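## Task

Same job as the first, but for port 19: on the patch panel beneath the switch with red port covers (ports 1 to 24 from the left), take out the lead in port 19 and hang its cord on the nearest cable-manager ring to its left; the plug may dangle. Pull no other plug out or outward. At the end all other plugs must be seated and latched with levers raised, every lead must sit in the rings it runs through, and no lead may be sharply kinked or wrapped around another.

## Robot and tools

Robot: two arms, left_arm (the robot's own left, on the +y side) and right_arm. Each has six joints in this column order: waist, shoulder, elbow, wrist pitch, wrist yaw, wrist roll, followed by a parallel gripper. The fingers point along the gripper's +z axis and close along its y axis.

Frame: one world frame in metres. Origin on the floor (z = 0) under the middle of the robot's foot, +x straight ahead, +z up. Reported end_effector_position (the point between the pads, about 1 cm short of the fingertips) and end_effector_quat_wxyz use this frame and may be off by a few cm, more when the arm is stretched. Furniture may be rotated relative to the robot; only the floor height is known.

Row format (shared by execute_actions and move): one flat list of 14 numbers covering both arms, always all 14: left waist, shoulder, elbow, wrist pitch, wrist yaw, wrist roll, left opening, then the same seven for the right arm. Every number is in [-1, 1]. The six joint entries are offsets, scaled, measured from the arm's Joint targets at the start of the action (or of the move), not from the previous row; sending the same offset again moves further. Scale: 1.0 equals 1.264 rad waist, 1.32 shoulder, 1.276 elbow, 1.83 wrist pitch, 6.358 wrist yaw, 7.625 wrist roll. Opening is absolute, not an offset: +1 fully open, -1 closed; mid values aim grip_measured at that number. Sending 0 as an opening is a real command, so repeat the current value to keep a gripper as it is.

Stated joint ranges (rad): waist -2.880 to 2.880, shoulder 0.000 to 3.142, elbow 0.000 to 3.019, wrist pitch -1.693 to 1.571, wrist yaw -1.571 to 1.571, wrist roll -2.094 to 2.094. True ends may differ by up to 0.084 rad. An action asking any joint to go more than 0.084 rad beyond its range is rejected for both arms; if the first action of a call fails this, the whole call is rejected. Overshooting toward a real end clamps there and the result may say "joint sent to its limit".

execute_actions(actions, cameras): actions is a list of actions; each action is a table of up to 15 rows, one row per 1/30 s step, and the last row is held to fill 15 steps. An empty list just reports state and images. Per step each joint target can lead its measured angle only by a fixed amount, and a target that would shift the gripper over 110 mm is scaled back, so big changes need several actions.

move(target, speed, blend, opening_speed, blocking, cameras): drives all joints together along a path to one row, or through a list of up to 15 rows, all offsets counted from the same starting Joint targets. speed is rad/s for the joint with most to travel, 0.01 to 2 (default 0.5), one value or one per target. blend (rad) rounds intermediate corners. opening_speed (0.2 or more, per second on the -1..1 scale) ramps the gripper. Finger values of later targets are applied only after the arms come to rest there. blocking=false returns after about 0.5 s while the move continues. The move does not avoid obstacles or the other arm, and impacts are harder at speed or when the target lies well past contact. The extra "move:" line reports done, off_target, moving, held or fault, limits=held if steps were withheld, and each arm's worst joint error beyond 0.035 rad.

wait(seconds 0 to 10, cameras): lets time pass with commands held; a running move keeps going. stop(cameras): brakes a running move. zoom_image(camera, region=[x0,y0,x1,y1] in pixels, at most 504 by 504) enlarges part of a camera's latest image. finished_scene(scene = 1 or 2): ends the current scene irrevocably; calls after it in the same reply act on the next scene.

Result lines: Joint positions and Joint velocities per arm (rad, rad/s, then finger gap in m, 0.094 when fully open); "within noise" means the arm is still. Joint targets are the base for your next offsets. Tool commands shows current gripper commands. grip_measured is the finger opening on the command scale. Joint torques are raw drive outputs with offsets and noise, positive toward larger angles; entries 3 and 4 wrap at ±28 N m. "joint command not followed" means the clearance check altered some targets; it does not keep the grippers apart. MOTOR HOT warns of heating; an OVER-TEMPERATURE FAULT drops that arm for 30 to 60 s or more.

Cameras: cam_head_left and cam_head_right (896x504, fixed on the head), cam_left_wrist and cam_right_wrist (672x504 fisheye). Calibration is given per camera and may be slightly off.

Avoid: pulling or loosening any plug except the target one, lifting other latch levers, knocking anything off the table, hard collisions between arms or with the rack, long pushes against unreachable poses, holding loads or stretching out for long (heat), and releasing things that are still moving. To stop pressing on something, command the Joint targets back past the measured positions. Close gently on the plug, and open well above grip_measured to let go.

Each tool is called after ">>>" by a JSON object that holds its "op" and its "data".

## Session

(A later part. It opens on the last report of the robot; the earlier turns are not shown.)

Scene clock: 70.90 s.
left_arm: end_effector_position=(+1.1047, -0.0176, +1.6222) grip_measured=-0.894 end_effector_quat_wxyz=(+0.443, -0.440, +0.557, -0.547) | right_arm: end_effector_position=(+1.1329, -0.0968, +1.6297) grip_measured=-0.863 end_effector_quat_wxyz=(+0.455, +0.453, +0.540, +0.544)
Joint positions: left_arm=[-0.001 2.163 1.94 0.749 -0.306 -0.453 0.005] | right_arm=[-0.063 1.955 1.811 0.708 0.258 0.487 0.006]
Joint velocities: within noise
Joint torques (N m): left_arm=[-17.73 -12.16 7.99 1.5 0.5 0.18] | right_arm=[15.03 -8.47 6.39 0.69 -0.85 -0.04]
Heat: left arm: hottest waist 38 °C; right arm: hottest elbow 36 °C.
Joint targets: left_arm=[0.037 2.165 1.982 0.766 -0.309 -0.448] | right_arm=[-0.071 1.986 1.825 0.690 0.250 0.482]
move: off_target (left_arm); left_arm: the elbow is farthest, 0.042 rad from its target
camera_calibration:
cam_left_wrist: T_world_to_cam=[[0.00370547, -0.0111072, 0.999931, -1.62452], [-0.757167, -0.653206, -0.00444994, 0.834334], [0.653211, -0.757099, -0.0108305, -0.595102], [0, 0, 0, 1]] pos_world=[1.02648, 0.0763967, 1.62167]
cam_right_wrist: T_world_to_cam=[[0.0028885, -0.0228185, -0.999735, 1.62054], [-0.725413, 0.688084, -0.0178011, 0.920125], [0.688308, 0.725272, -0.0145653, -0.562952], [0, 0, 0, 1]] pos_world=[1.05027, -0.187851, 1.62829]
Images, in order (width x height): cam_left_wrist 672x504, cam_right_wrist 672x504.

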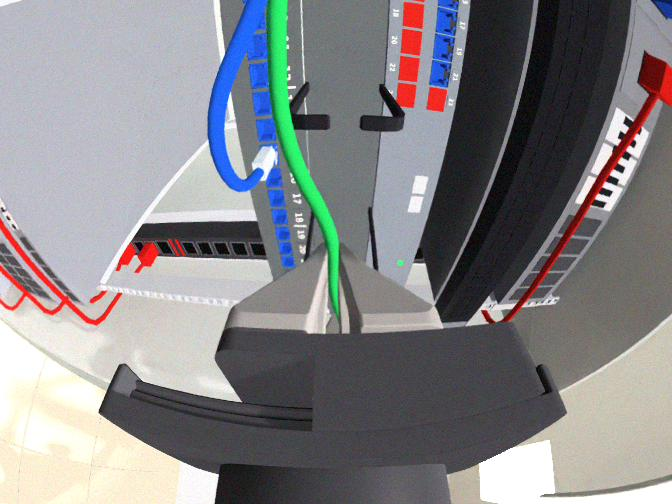

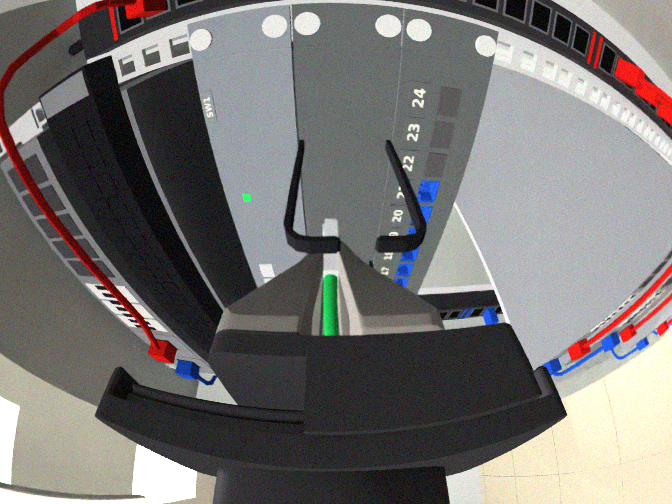

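>>> {"op": "move", "data": {"target": [0.0095,0.0333,0.0846,-0.0415,0.0014,0,-0.93,-0.019,0.018,0.051,-0.0284,-0.002,0,-0.93], "speed": 0.08, "cameras": ["cam_left_wrist","cam_right_wrist","cam_head_left","cam_head_right"]}}

>>> {"op": "zoom_image", "data": {"camera": "cam_left_wrist", "region": [240, 60, 440, 300]}}

>>> {"op": "zoom_image", "data": {"camera": "cam_head_left", "region": [400, 60, 520, 150]}}

>>> {"op": "zoom_image", "data": {"camera": "cam_head_right", "region": [360, 60, 480, 150]}}

Scene clock: 73.40 s.
left_arm: end_effector_position=(+1.1281, -0.0151, +1.6204) grip_measured=-0.894 end_effector_quat_wxyz=(+0.448, -0.444, +0.555, -0.543) | right_arm: end_effector_position=(+1.1470, -0.0961, +1.6271) grip_measured=-0.863 end_effector_quat_wxyz=(+0.453, +0.447, +0.546, +0.545)
Joint positions: left_arm=[0.012 2.205 2.047 0.695 -0.303 -0.453 0.005] | right_arm=[-0.074 1.976 1.87 0.654 0.244 0.487 0.006]
Joint velocities: within noise
Joint torques (N m): left_arm=[-18.32 -12.45 8.13 0.73 0.77 0.18] | right_arm=[14.39 -9 6.97 0.8 -0.83 -0.07]
Heat: left arm: hottest waist 38 °C; right arm: hottest elbow 36 °C.
Joint targets: left_arm=[0.049 2.209 2.090 0.690 -0.300 -0.448] | right_arm=[-0.095 2.009 1.890 0.638 0.237 0.482]
move: off_target (left_arm); left_arm: the elbow is farthest, 0.043 rad from its target
camera_calibration:
cam_left_wrist: T_world_to_cam=[[0.00505726, -0.0146424, 0.99988, -1.62433], [-0.747282, -0.664481, -0.00595109, 0.844781], [0.664488, -0.747162, -0.0143024, -0.615452], [0, 0, 0, 1]] pos_world=[1.04846, 0.077714, 1.62036]
cam_right_wrist: T_world_to_cam=[[0.0026465, -0.0327843, -0.999459, 1.61677], [-0.735378, 0.677227, -0.0241616, 0.950567], [0.677652, 0.735044, -0.0223165, -0.547362], [0, 0, 0, 1]] pos_world=[1.06567, -0.18841, 1.62665]

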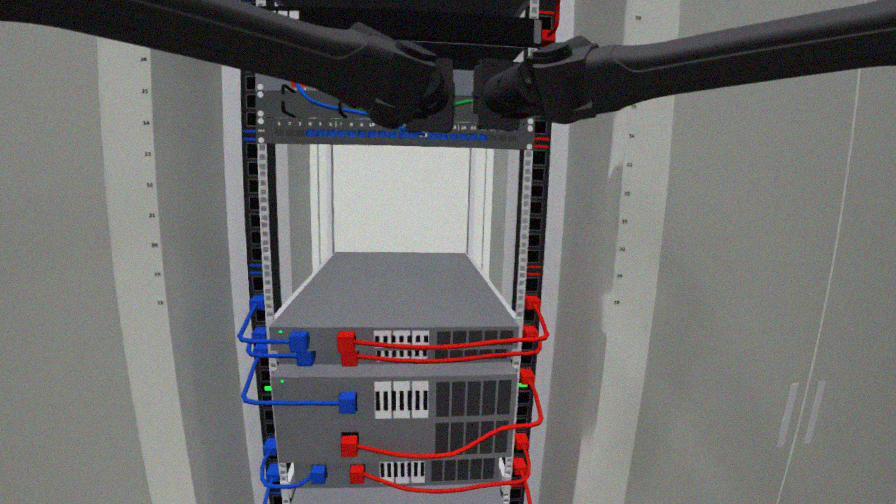

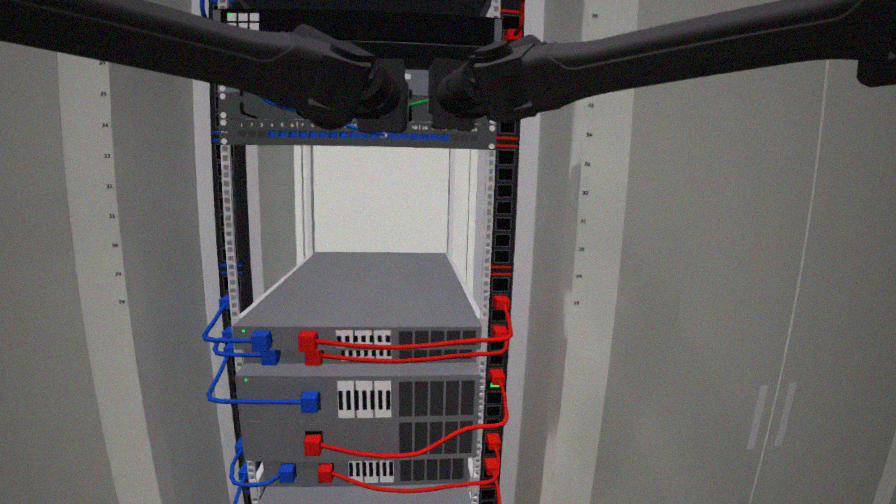

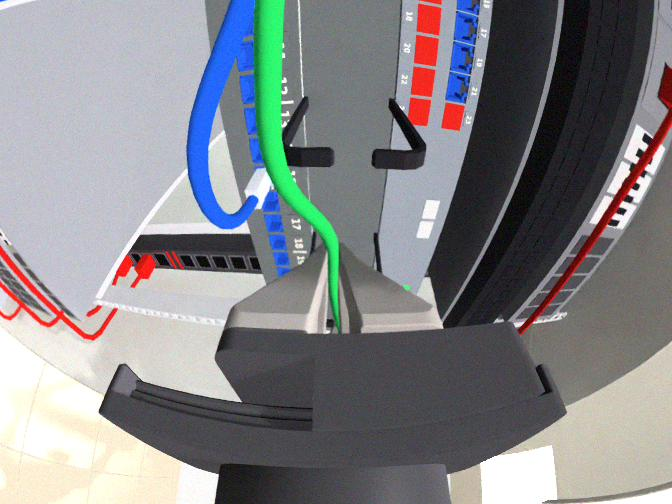

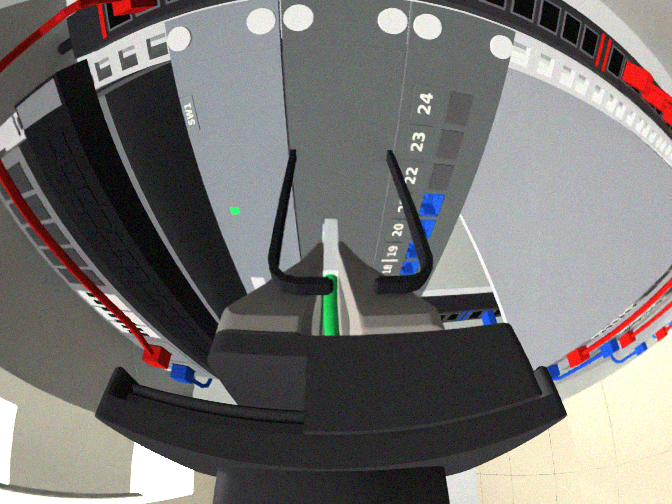

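Scaled by 2.100 from the camera's 672x504 image, which has a finer 960x720 frame.

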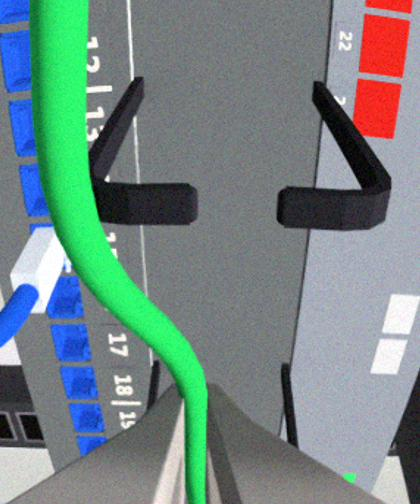

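Scaled by 4.200 from the camera's 896x504 image, which has a finer 1280x720 frame.

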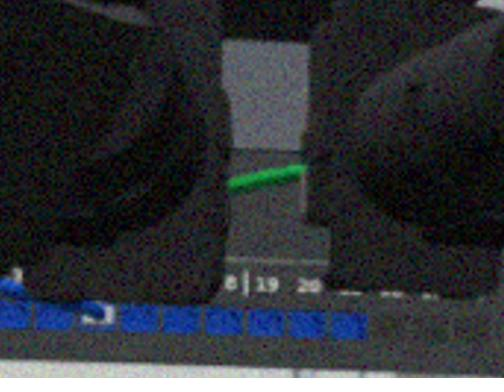

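Scaled by 4.200 from the camera's 896x504 image, which has a finer 1280x720 frame.

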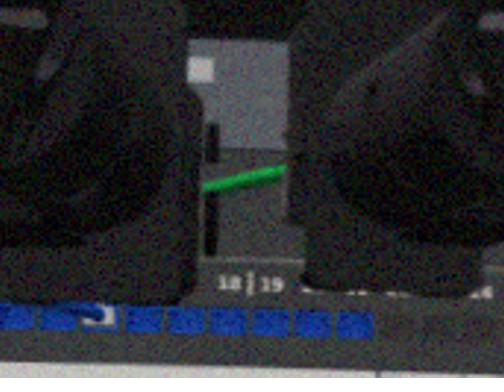

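>>> {"op": "move", "data": {"target": [-0.055,-0.004,0.003,-0.003,0,0,-0.93,0,0,0,0,0,0,-0.93], "speed": 0.1, "cameras": ["cam_left_wrist","cam_head_right"]}}

>>> {"op": "zoom_image", "data": {"camera": "cam_head_right", "region": [390, 80, 450, 125]}}

Scene clock: 74.77 s.
left_arm: end_effector_position=(+1.1290, -0.0148, +1.6210) grip_measured=-0.894 end_effector_quat_wxyz=(+0.448, -0.443, +0.555, -0.543) | right_arm: end_effector_position=(+1.1469, -0.0960, +1.6270) grip_measured=-0.863 end_effector_quat_wxyz=(+0.453, +0.446, +0.546, +0.545)
Joint positions: left_arm=[0.012 2.205 2.051 0.69 -0.303 -0.453 0.005] | right_arm=[-0.074 1.976 1.87 0.654 0.244 0.487 0.006]
Joint velocities: within noise
Joint torques (N m): left_arm=[-23.88 -12.92 8.17 0.69 0.77 0.18] | right_arm=[14.39 -8.64 7.02 0.79 -0.83 -0.07]
Heat: left arm: hottest waist 38 °C; right arm: hottest elbow 36 °C.
Joint targets: left_arm=[-0.021 2.204 2.094 0.684 -0.300 -0.448] | right_arm=[-0.095 2.009 1.890 0.638 0.237 0.482]
move: off_target (left_arm); left_arm: the elbow is farthest, 0.043 rad from its target
camera_calibration:
cam_left_wrist: T_world_to_cam=[[0.00545723, -0.015073, 0.999872, -1.62532], [-0.747934, -0.663747, -0.0059238, 0.846404], [0.663751, -0.747805, -0.0148958, -0.613983], [0, 0, 0, 1]] pos_world=[1.04946, 0.0781599, 1.62098]
Images, in order (width x height): cam_head_right 896x504, cam_left_wrist 672x504.

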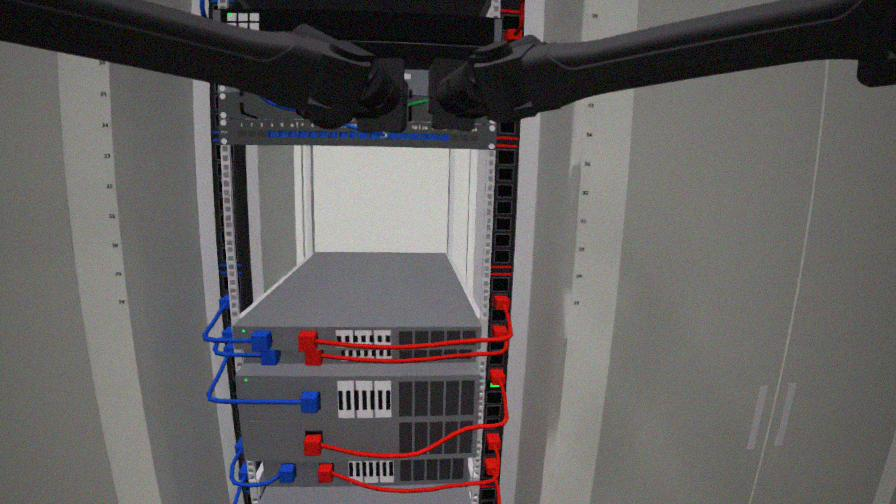

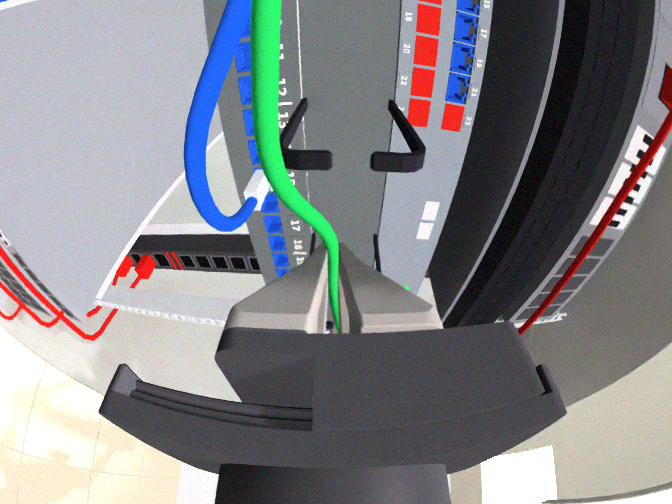

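Scaled by 8.400 from the camera's 896x504 image, which has a finer 1280x720 frame.

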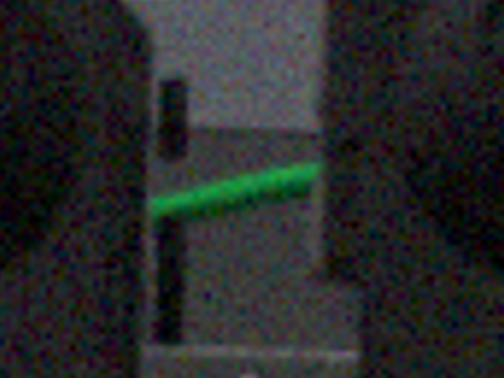

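>>> {"op": "move", "data": {"target": [-0.016,-0.006,0.0,0,0,0,-0.93,0,0,0,0,0,0,-0.93], "speed": 0.1, "cameras": ["cam_left_wrist","cam_head_right"]}}

>>> {"op": "zoom_image", "data": {"camera": "cam_head_right", "region": [390, 80, 450, 125]}}

Scene clock: 75.90 s.
left_arm: end_effector_position=(+1.1286, -0.0152, +1.6238) grip_measured=-0.894 end_effector_quat_wxyz=(+0.447, -0.444, +0.554, -0.543) | right_arm: end_effector_position=(+1.1469, -0.0960, +1.6270) grip_measured=-0.863 end_effector_quat_wxyz=(+0.453, +0.446, +0.546, +0.545)
Joint positions: left_arm=[0.009 2.205 2.053 0.69 -0.305 -0.453 0.005] | right_arm=[-0.074 1.976 1.87 0.654 0.244 0.487 0.006]
Joint velocities: within noise
Joint torques (N m): left_arm=[-25.23 -13.57 8.01 0.69 0.83 0.18] | right_arm=[14.45 -8.35 7.01 0.8 -0.8 -0.06]
Heat: left arm: hottest waist 38 °C; right arm: hottest elbow 36 °C.
Joint targets: left_arm=[-0.041 2.196 2.094 0.684 -0.300 -0.448] | right_arm=[-0.095 2.009 1.890 0.638 0.237 0.482]
move: off_target (left_arm); left_arm: the waist is farthest, 0.050 rad from its target
camera_calibration:
cam_left_wrist: T_world_to_cam=[[0.00457767, -0.0127117, 0.999909, -1.62719], [-0.747676, -0.664045, -0.00501898, 0.844084], [0.664048, -0.747584, -0.012544, -0.61815], [0, 0, 0, 1]] pos_world=[1.04903, 0.077707, 1.62352]
Images, in order (width x height): cam_head_right 896x504, cam_left_wrist 672x504.

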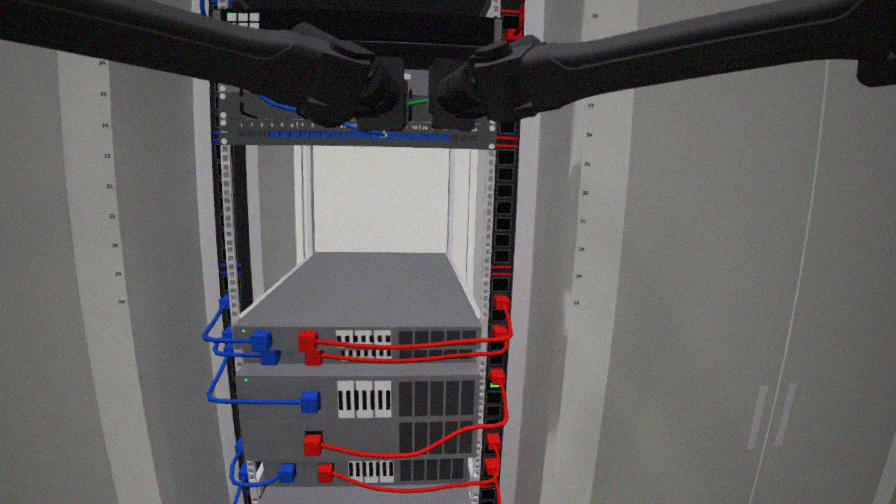

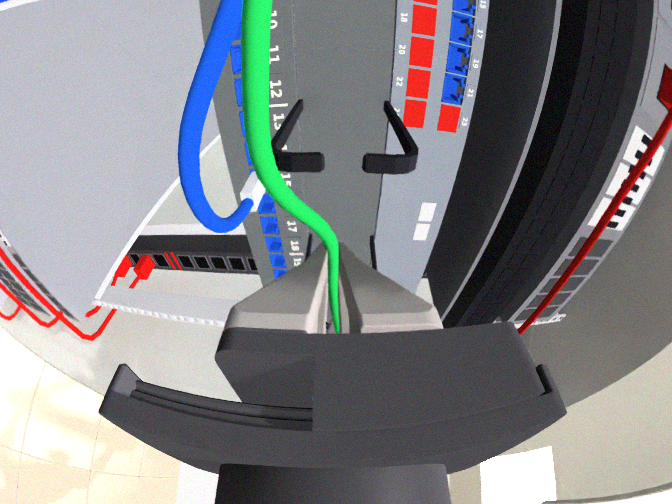

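Scaled by 8.400 from the camera's 896x504 image, which has a finer 1280x720 frame.

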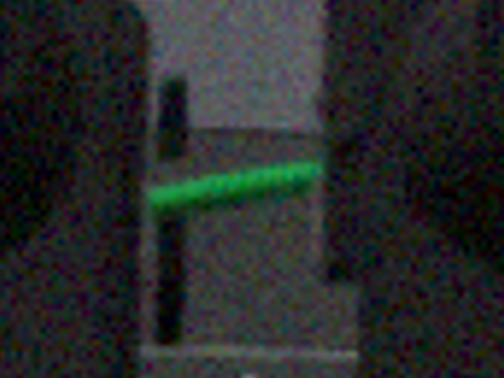

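>>> {"op": "move", "data": {"target": [0.006,0.0197,0.037,-0.019,0,0,-0.93,0,0,0,0,0,0,-0.93], "speed": 0.08, "cameras": ["cam_left_wrist","cam_head_right","cam_right_wrist"]}}

>>> {"op": "zoom_image", "data": {"camera": "cam_head_right", "region": [390, 80, 450, 125]}}

>>> {"op": "zoom_image", "data": {"camera": "cam_left_wrist", "region": [240, 60, 440, 300]}}

Scene clock: 77.30 s.
left_arm: end_effector_position=(+1.1372, -0.0111, +1.6272) grip_measured=-0.894 end_effector_quat_wxyz=(+0.447, -0.448, +0.555, -0.540) | right_arm: end_effector_position=(+1.1467, -0.0944, +1.6248) grip_measured=-0.863 end_effector_quat_wxyz=(+0.452, +0.446, +0.548, +0.545)
Joint positions: left_arm=[0.009 2.214 2.091 0.663 -0.316 -0.453 0.005] | right_arm=[-0.075 1.978 1.87 0.652 0.243 0.487 0.006]
Joint velocities: within noise
Joint torques (N m): left_arm=[-24.76 -12.28 8.76 0.4 1.38 0.18] | right_arm=[14.27 -9 6.9 0.9 -0.79 -0.04]
Heat: left arm: hottest waist 38 °C; right arm: hottest elbow 36 °C.
Joint targets: left_arm=[-0.034 2.222 2.141 0.649 -0.300 -0.448] | right_arm=[-0.095 2.009 1.890 0.638 0.237 0.482]
move: off_target (left_arm); left_arm: the elbow is farthest, 0.050 rad from its target
camera_calibration:
cam_left_wrist: T_world_to_cam=[[0.0131126, -0.013413, 0.999824, -1.64009], [-0.742422, -0.669932, 0.000749417, 0.837771], [0.669804, -0.742301, -0.0187427, -0.617158], [0, 0, 0, 1]] pos_world=[1.05686, 0.0811337, 1.6276]
cam_right_wrist: T_world_to_cam=[[0.000672445, -0.0351071, -0.999383, 1.61653], [-0.737776, 0.674612, -0.0241947, 0.951754], [0.675045, 0.737337, -0.0254475, -0.540213], [0, 0, 0, 1]] pos_world=[1.06576, -0.186994, 1.62481]
Images, in order (width x height): cam_head_right 896x504, cam_left_wrist 672x504, cam_right_wrist 672x504.

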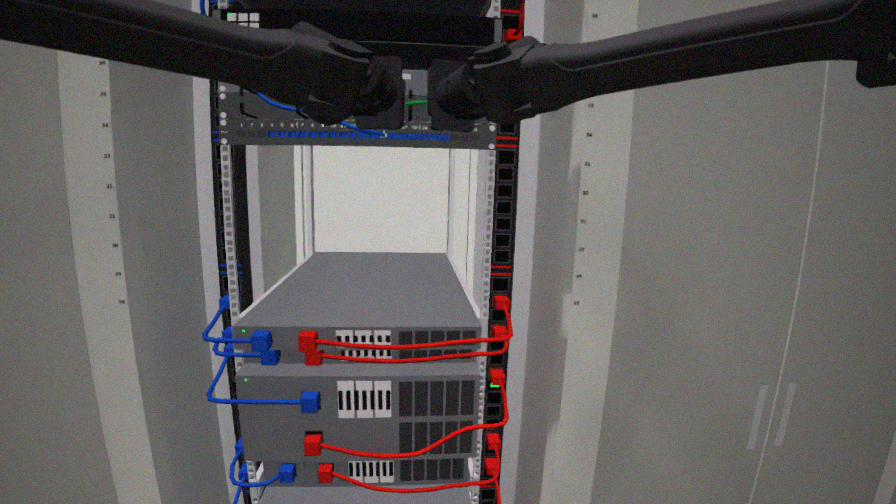

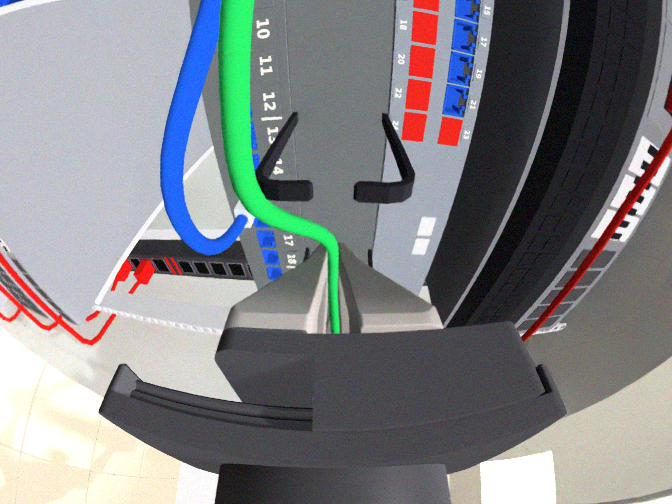

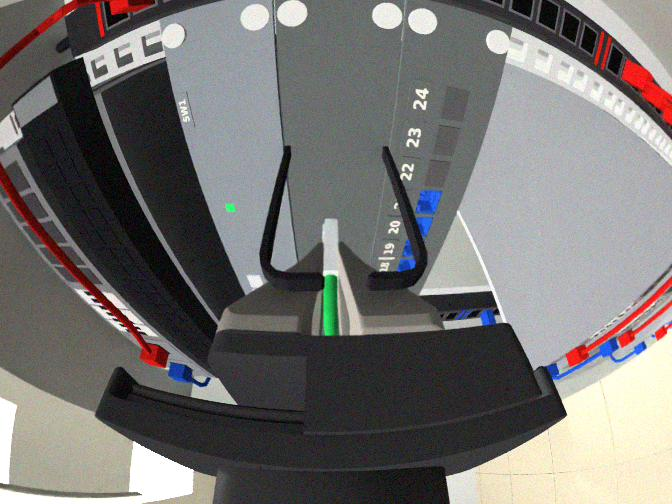

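Scaled by 8.400 from the camera's 896x504 image, which has a finer 1280x720 frame.

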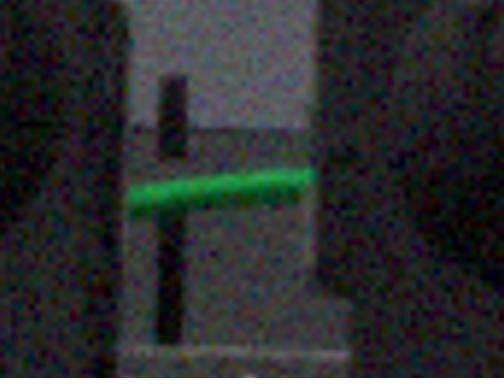

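Scaled by 2.100 from the camera's 672x504 image, which has a finer 960x720 frame.

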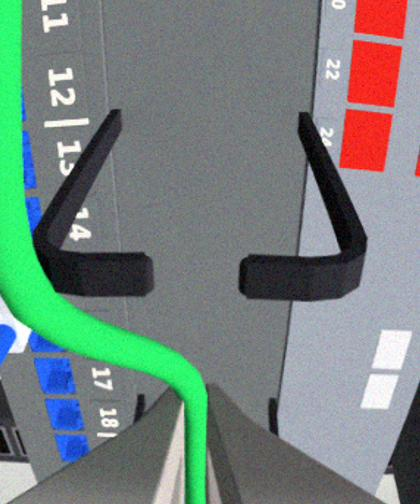

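>>> {"op": "move", "data": {"target": [0.0744,0.0076,-0.004,0.0104,0,0,-0.93,-0.012,0.002,-0.014,0.0186,0,0,-0.93], "speed": 0.1, "cameras": ["cam_left_wrist","cam_head_right","cam_head_left"]}}

>>> {"op": "zoom_image", "data": {"camera": "cam_head_right", "region": [390, 80, 450, 125]}}

>>> {"op": "zoom_image", "data": {"camera": "cam_head_left", "region": [440, 80, 500, 125]}}

Scene clock: 79.27 s.
left_arm: end_effector_position=(+1.1396, -0.0138, +1.6134) grip_measured=-0.894 end_effector_quat_wxyz=(+0.449, -0.444, +0.558, -0.538) | right_arm: end_effector_position=(+1.1482, -0.0962, +1.6209) grip_measured=-0.863 end_effector_quat_wxyz=(+0.456, +0.448, +0.545, +0.543)
Joint positions: left_arm=[0.025 2.227 2.098 0.663 -0.3 -0.453 0.005] | right_arm=[-0.081 1.983 1.872 0.666 0.24 0.487 0.006]
Joint velocities: left_arm=[-0.005 -0.005 -0.002 -0.022 0.154 -0.022 0] | right_arm=[within noise]
Joint torques (N m): left_arm=[-18.61 -12.69 7.77 1.1 0.63 0.18] | right_arm=[14.27 -9 5.37 1.58 -0.69 -0.06]
Heat: left arm: hottest waist 38 °C; right arm: hottest elbow 36 °C.
Joint targets: left_arm=[0.061 2.232 2.136 0.668 -0.300 -0.448] | right_arm=[-0.110 2.012 1.872 0.672 0.237 0.482]
move: off_target (left_arm); left_arm: the elbow is farthest, 0.038 rad from its target
camera_calibration:
cam_left_wrist: T_world_to_cam=[[0.0110959, -0.0229762, 0.999674, -1.62401], [-0.745298, -0.666694, -0.00705061, 0.853725], [0.666639, -0.744977, -0.0245217, -0.608155], [0, 0, 0, 1]] pos_world=[1.05972, 0.078798, 1.61459]
Images, in order (width x height): cam_head_left 896x504, cam_head_right 896x504, cam_left_wrist 672x504.

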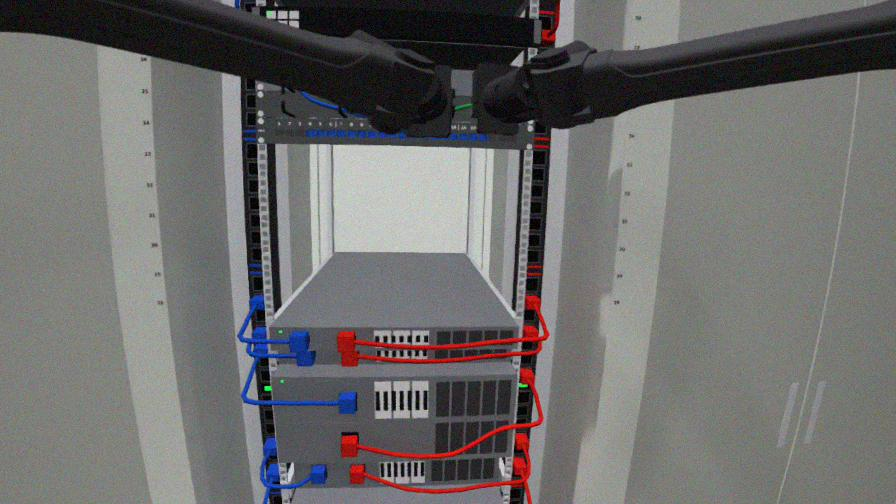

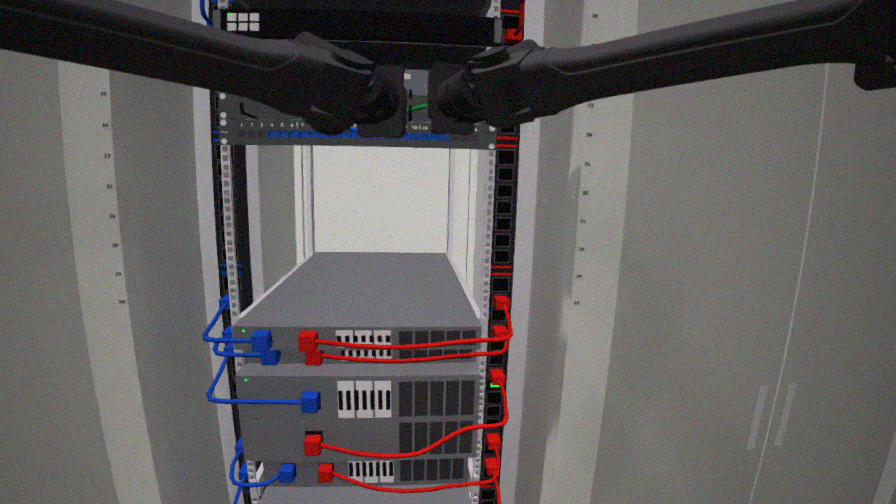

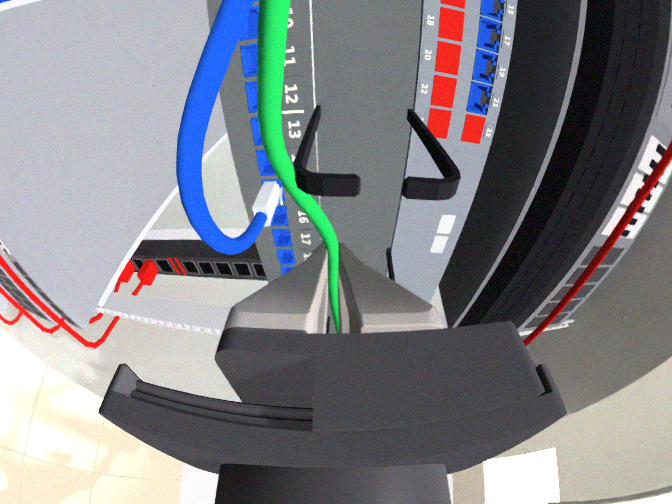

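Scaled by 8.400 from the camera's 896x504 image, which has a finer 1280x720 frame.

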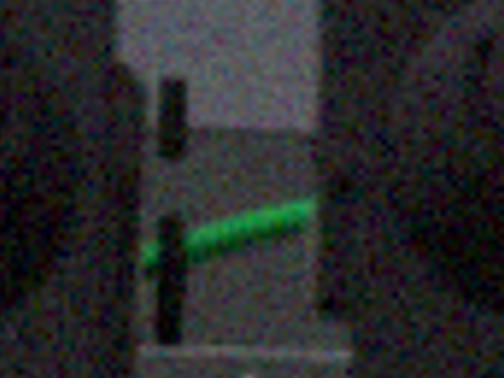

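Scaled by 8.400 from the camera's 896x504 image, which has a finer 1280x720 frame.

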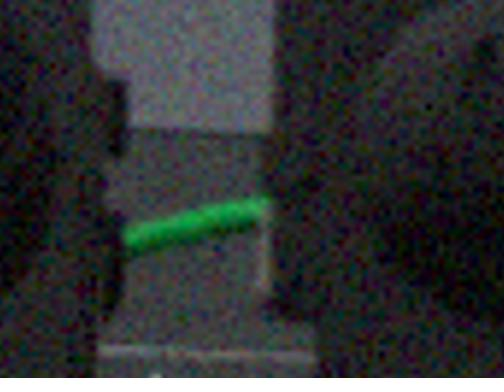

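>>> {"op": "move", "data": {"target": [0,0,0,0,0,0,-0.5,0,0,0,0,0,0,-0.93], "opening_speed": 0.3, "cameras": ["cam_left_wrist","cam_head_right"]}}

>>> {"op": "zoom_image", "data": {"camera": "cam_head_right", "region": [390, 80, 450, 125]}}

>>> {"op": "zoom_image", "data": {"camera": "cam_left_wrist", "region": [240, 60, 440, 300]}}

Scene clock: 81.60 s.
left_arm: end_effector_position=(+1.1436, -0.0088, +1.6098) grip_measured=-0.502 end_effector_quat_wxyz=(+0.451, -0.447, +0.557, -0.535) | right_arm: end_effector_position=(+1.1482, -0.0956, +1.6192) grip_measured=-0.863 end_effector_quat_wxyz=(+0.456, +0.448, +0.546, +0.542)
Joint positions: left_arm=[0.032 2.227 2.104 0.663 -0.3 -0.453 0.023] | right_arm=[-0.083 1.985 1.872 0.666 0.24 0.487 0.006]
Joint velocities: within noise
Joint torques (N m): left_arm=[-19.19 -12.81 7.25 1.1 0.62 0.18] | right_arm=[14.1 -9.23 5.41 1.63 -0.67 -0.08]
Heat: left arm: hottest waist 38 °C; right arm: hottest elbow 36 °C.
Joint targets: left_arm=[0.061 2.232 2.136 0.668 -0.300 -0.448] | right_arm=[-0.110 2.012 1.872 0.672 0.237 0.482]
move: done
camera_calibration:
cam_left_wrist: T_world_to_cam=[[0.0129124, -0.0251341, 0.999601, -1.62233], [-0.739413, -0.673212, -0.00737593, 0.853773], [0.673129, -0.739022, -0.0272773, -0.610076], [0, 0, 0, 1]] pos_world=[1.0629, 0.0831347, 1.61134]
Images, in order (width x height): cam_head_right 896x504, cam_left_wrist 672x504.

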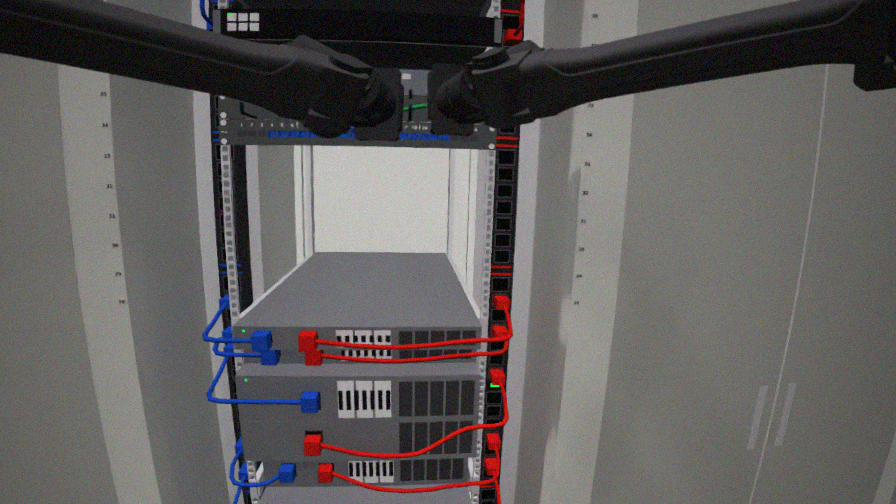

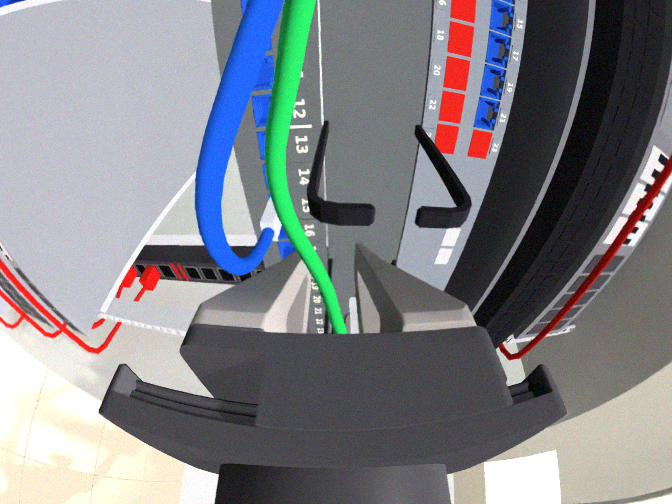

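Scaled by 8.400 from the camera's 896x504 image, which has a finer 1280x720 frame.

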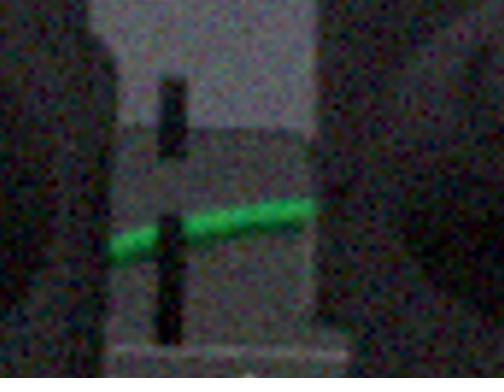

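Scaled by 2.100 from the camera's 672x504 image, which has a finer 960x720 frame.

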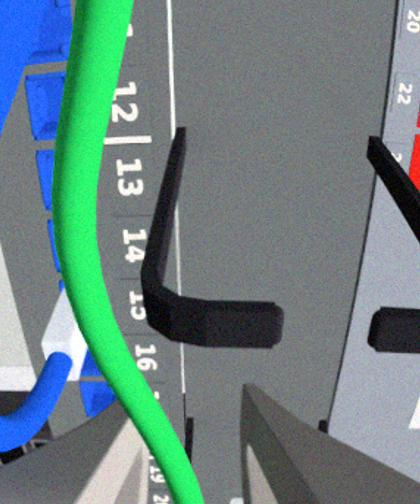

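>>> {"op": "move", "data": {"target": [-0.072,-0.119,-0.3245,0.1404,0,0,-0.35,0,0,0,0,0,0,-0.93], "speed": 0.15, "opening_speed": 0.3, "cameras": ["cam_left_wrist","cam_head_right","cam_head_left","cam_right_wrist"]}}

>>> {"op": "zoom_image", "data": {"camera": "cam_head_right", "region": [390, 80, 450, 125]}}

>>> {"op": "zoom_image", "data": {"camera": "cam_left_wrist", "region": [240, 60, 440, 300]}}

Scene clock: 85.40 s.
left_arm: end_effector_position=(+1.0589, -0.0094, +1.5967) grip_measured=-0.352 end_effector_quat_wxyz=(+0.447, -0.442, +0.555, -0.545) | right_arm: end_effector_position=(+1.1482, -0.0956, +1.6192) grip_measured=-0.863 end_effector_quat_wxyz=(+0.456, +0.448, +0.546, +0.542)
Joint positions: left_arm=[0.009 2.098 1.721 0.912 -0.3 -0.453 0.03] | right_arm=[-0.083 1.985 1.872 0.666 0.24 0.487 0.006]
Joint velocities: within noise
Joint torques (N m): left_arm=[-22.77 -13.86 4.41 1.55 0.62 0.18] | right_arm=[13.86 -9.64 5.41 1.69 -0.67 -0.01]
Heat: left arm: hottest waist 39 °C; right arm: hottest elbow 36 °C.
Joint targets: left_arm=[-0.030 2.075 1.722 0.925 -0.300 -0.448] | right_arm=[-0.110 2.012 1.872 0.672 0.237 0.482]
move: off_target (left_arm); left_arm: the waist is farthest, 0.039 rad from its target
camera_calibration:
cam_left_wrist: T_world_to_cam=[[0.00101907, -0.0126453, 0.99992, -1.5959], [-0.750428, -0.660909, -0.00759329, 0.802699], [0.660952, -0.750359, -0.0101629, -0.568397], [0, 0, 0, 1]] pos_world=[0.979677, 0.0838285, 1.59609]
cam_right_wrist: T_world_to_cam=[[0.00239542, -0.036296, -0.999338, 1.6087], [-0.730512, 0.682384, -0.0265352, 0.949681], [0.682895, 0.730092, -0.02488, -0.551092], [0, 0, 0, 1]] pos_world=[1.06624, -0.18731, 1.61912]

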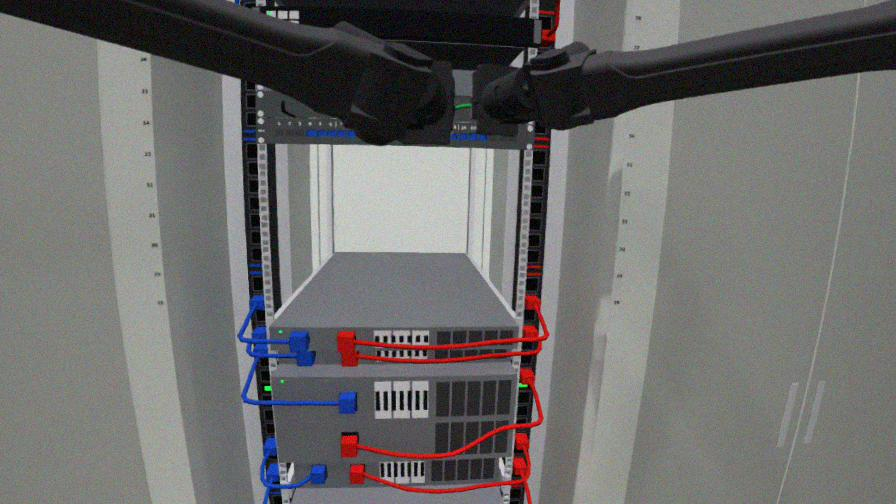

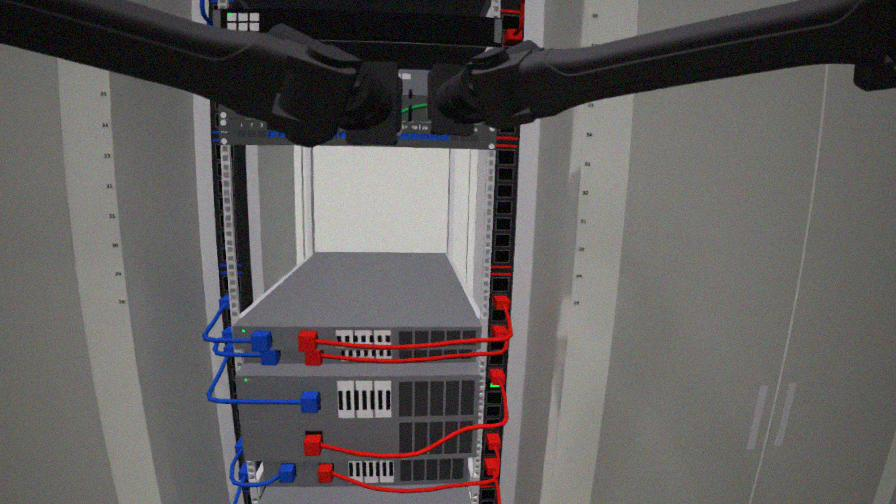

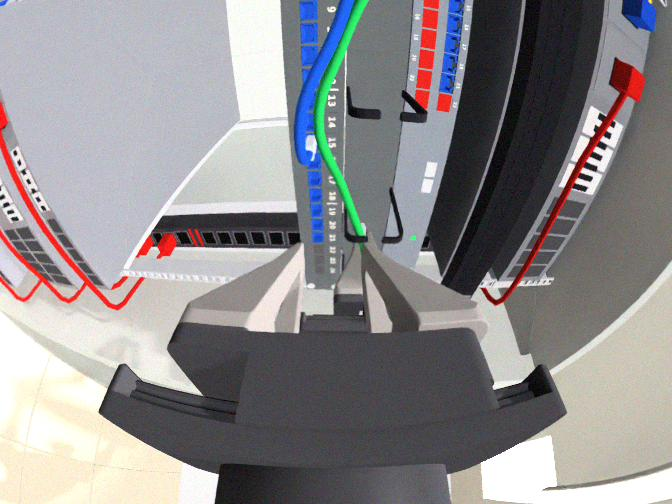

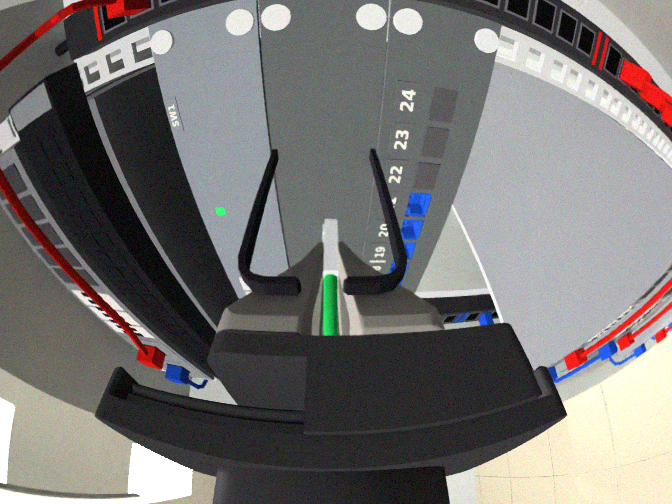

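Scaled by 8.400 from the camera's 896x504 image, which has a finer 1280x720 frame.

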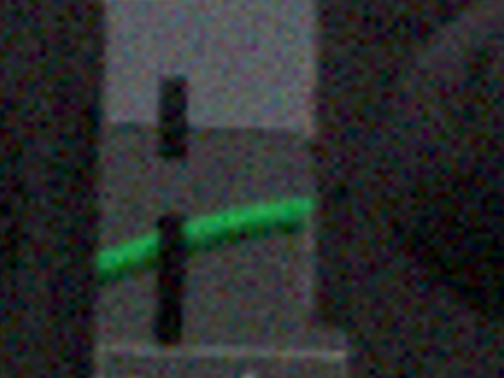

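Scaled by 2.100 from the camera's 672x504 image, which has a finer 960x720 frame.

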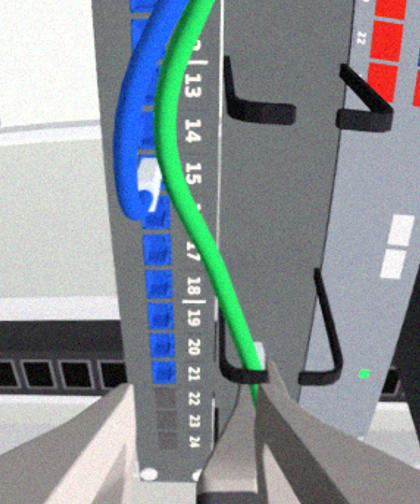

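>>> {"op": "move", "data": {"target": [0,0,0,0,0,0,-0.35,0,0,0,0,0,0,-0.45], "opening_speed": 0.25, "cameras": ["cam_left_wrist","cam_right_wrist","cam_head_right"]}}

>>> {"op": "zoom_image", "data": {"camera": "cam_head_right", "region": [390, 80, 450, 125]}}

>>> {"op": "zoom_image", "data": {"camera": "cam_left_wrist", "region": [240, 60, 440, 300]}}

>>> {"op": "zoom_image", "data": {"camera": "cam_right_wrist", "region": [220, 150, 440, 340]}}

Scene clock: 88.07 s.
left_arm: end_effector_position=(+1.0590, -0.0091, +1.5968) grip_measured=-0.352 end_effector_quat_wxyz=(+0.447, -0.442, +0.554, -0.545) | right_arm: end_effector_position=(+1.1455, -0.0865, +1.6142) grip_measured=-0.452 end_effector_quat_wxyz=(+0.453, +0.445, +0.550, +0.543)
Joint positions: left_arm=[0.009 2.098 1.721 0.912 -0.3 -0.453 0.03] | right_arm=[-0.083 1.997 1.872 0.667 0.238 0.487 0.026]
Joint velocities: within noise
Joint torques (N m): left_arm=[-22.77 -13.45 4.42 1.37 0.62 0.18] | right_arm=[14.27 -10.05 5.37 1.61 -0.61 -0.06]
Heat: left arm: hottest waist 39 °C; right arm: hottest elbow 36 °C.
Joint targets: left_arm=[-0.030 2.075 1.722 0.925 -0.300 -0.448] | right_arm=[-0.110 2.012 1.872 0.672 0.237 0.482]
move: off_target (left_arm); left_arm: the waist is farthest, 0.039 rad from its target
camera_calibration:
cam_left_wrist: T_world_to_cam=[[0.000885949, -0.0125023, 0.999921, -1.59592], [-0.750211, -0.661155, -0.00760189, 0.802743], [0.661198, -0.750145, -0.0099651, -0.568858], [0, 0, 0, 1]] pos_world=[0.979768, 0.0840586, 1.59622]
cam_right_wrist: T_world_to_cam=[[-0.000279386, -0.039657, -0.999213, 1.60656], [-0.737829, 0.674465, -0.026562, 0.949126], [0.674988, 0.737241, -0.0294485, -0.538979], [0, 0, 0, 1]] pos_world=[1.06455, -0.179083, 1.61464]
Images, in order (width x height): cam_head_right 896x504, cam_left_wrist 672x504, cam_right_wrist 672x504.

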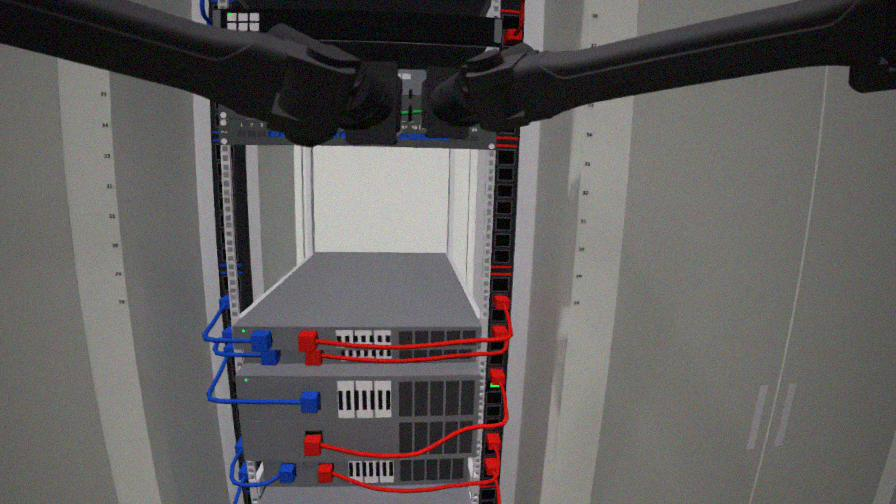

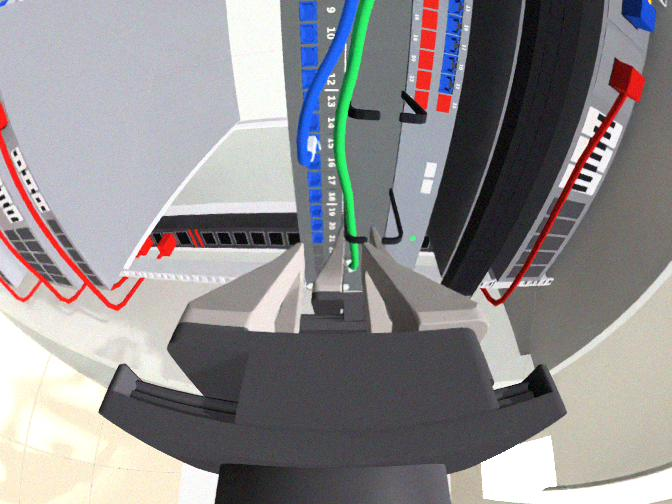

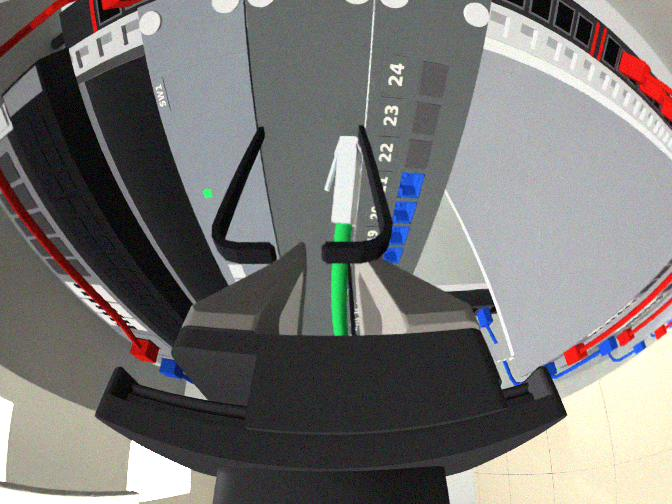

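Scaled by 8.400 from the camera's 896x504 image, which has a finer 1280x720 frame.

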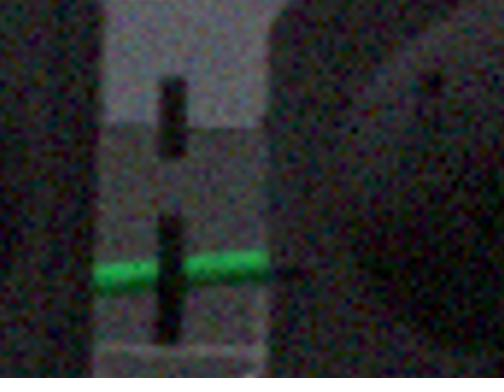

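Scaled by 2.100 from the camera's 672x504 image, which has a finer 960x720 frame.

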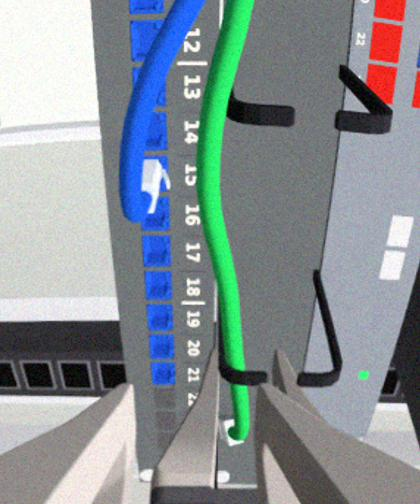

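Scaled by 2.291 from the camera's 672x504 image, which has a finer 960x720 frame.

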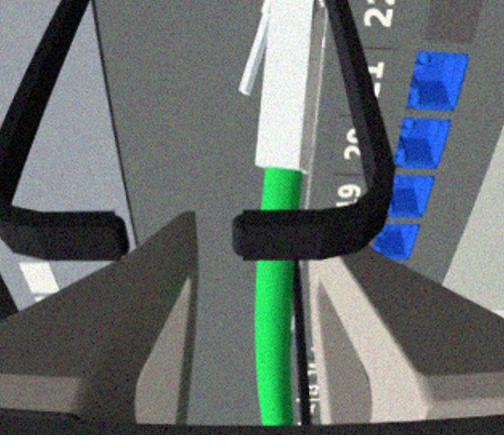

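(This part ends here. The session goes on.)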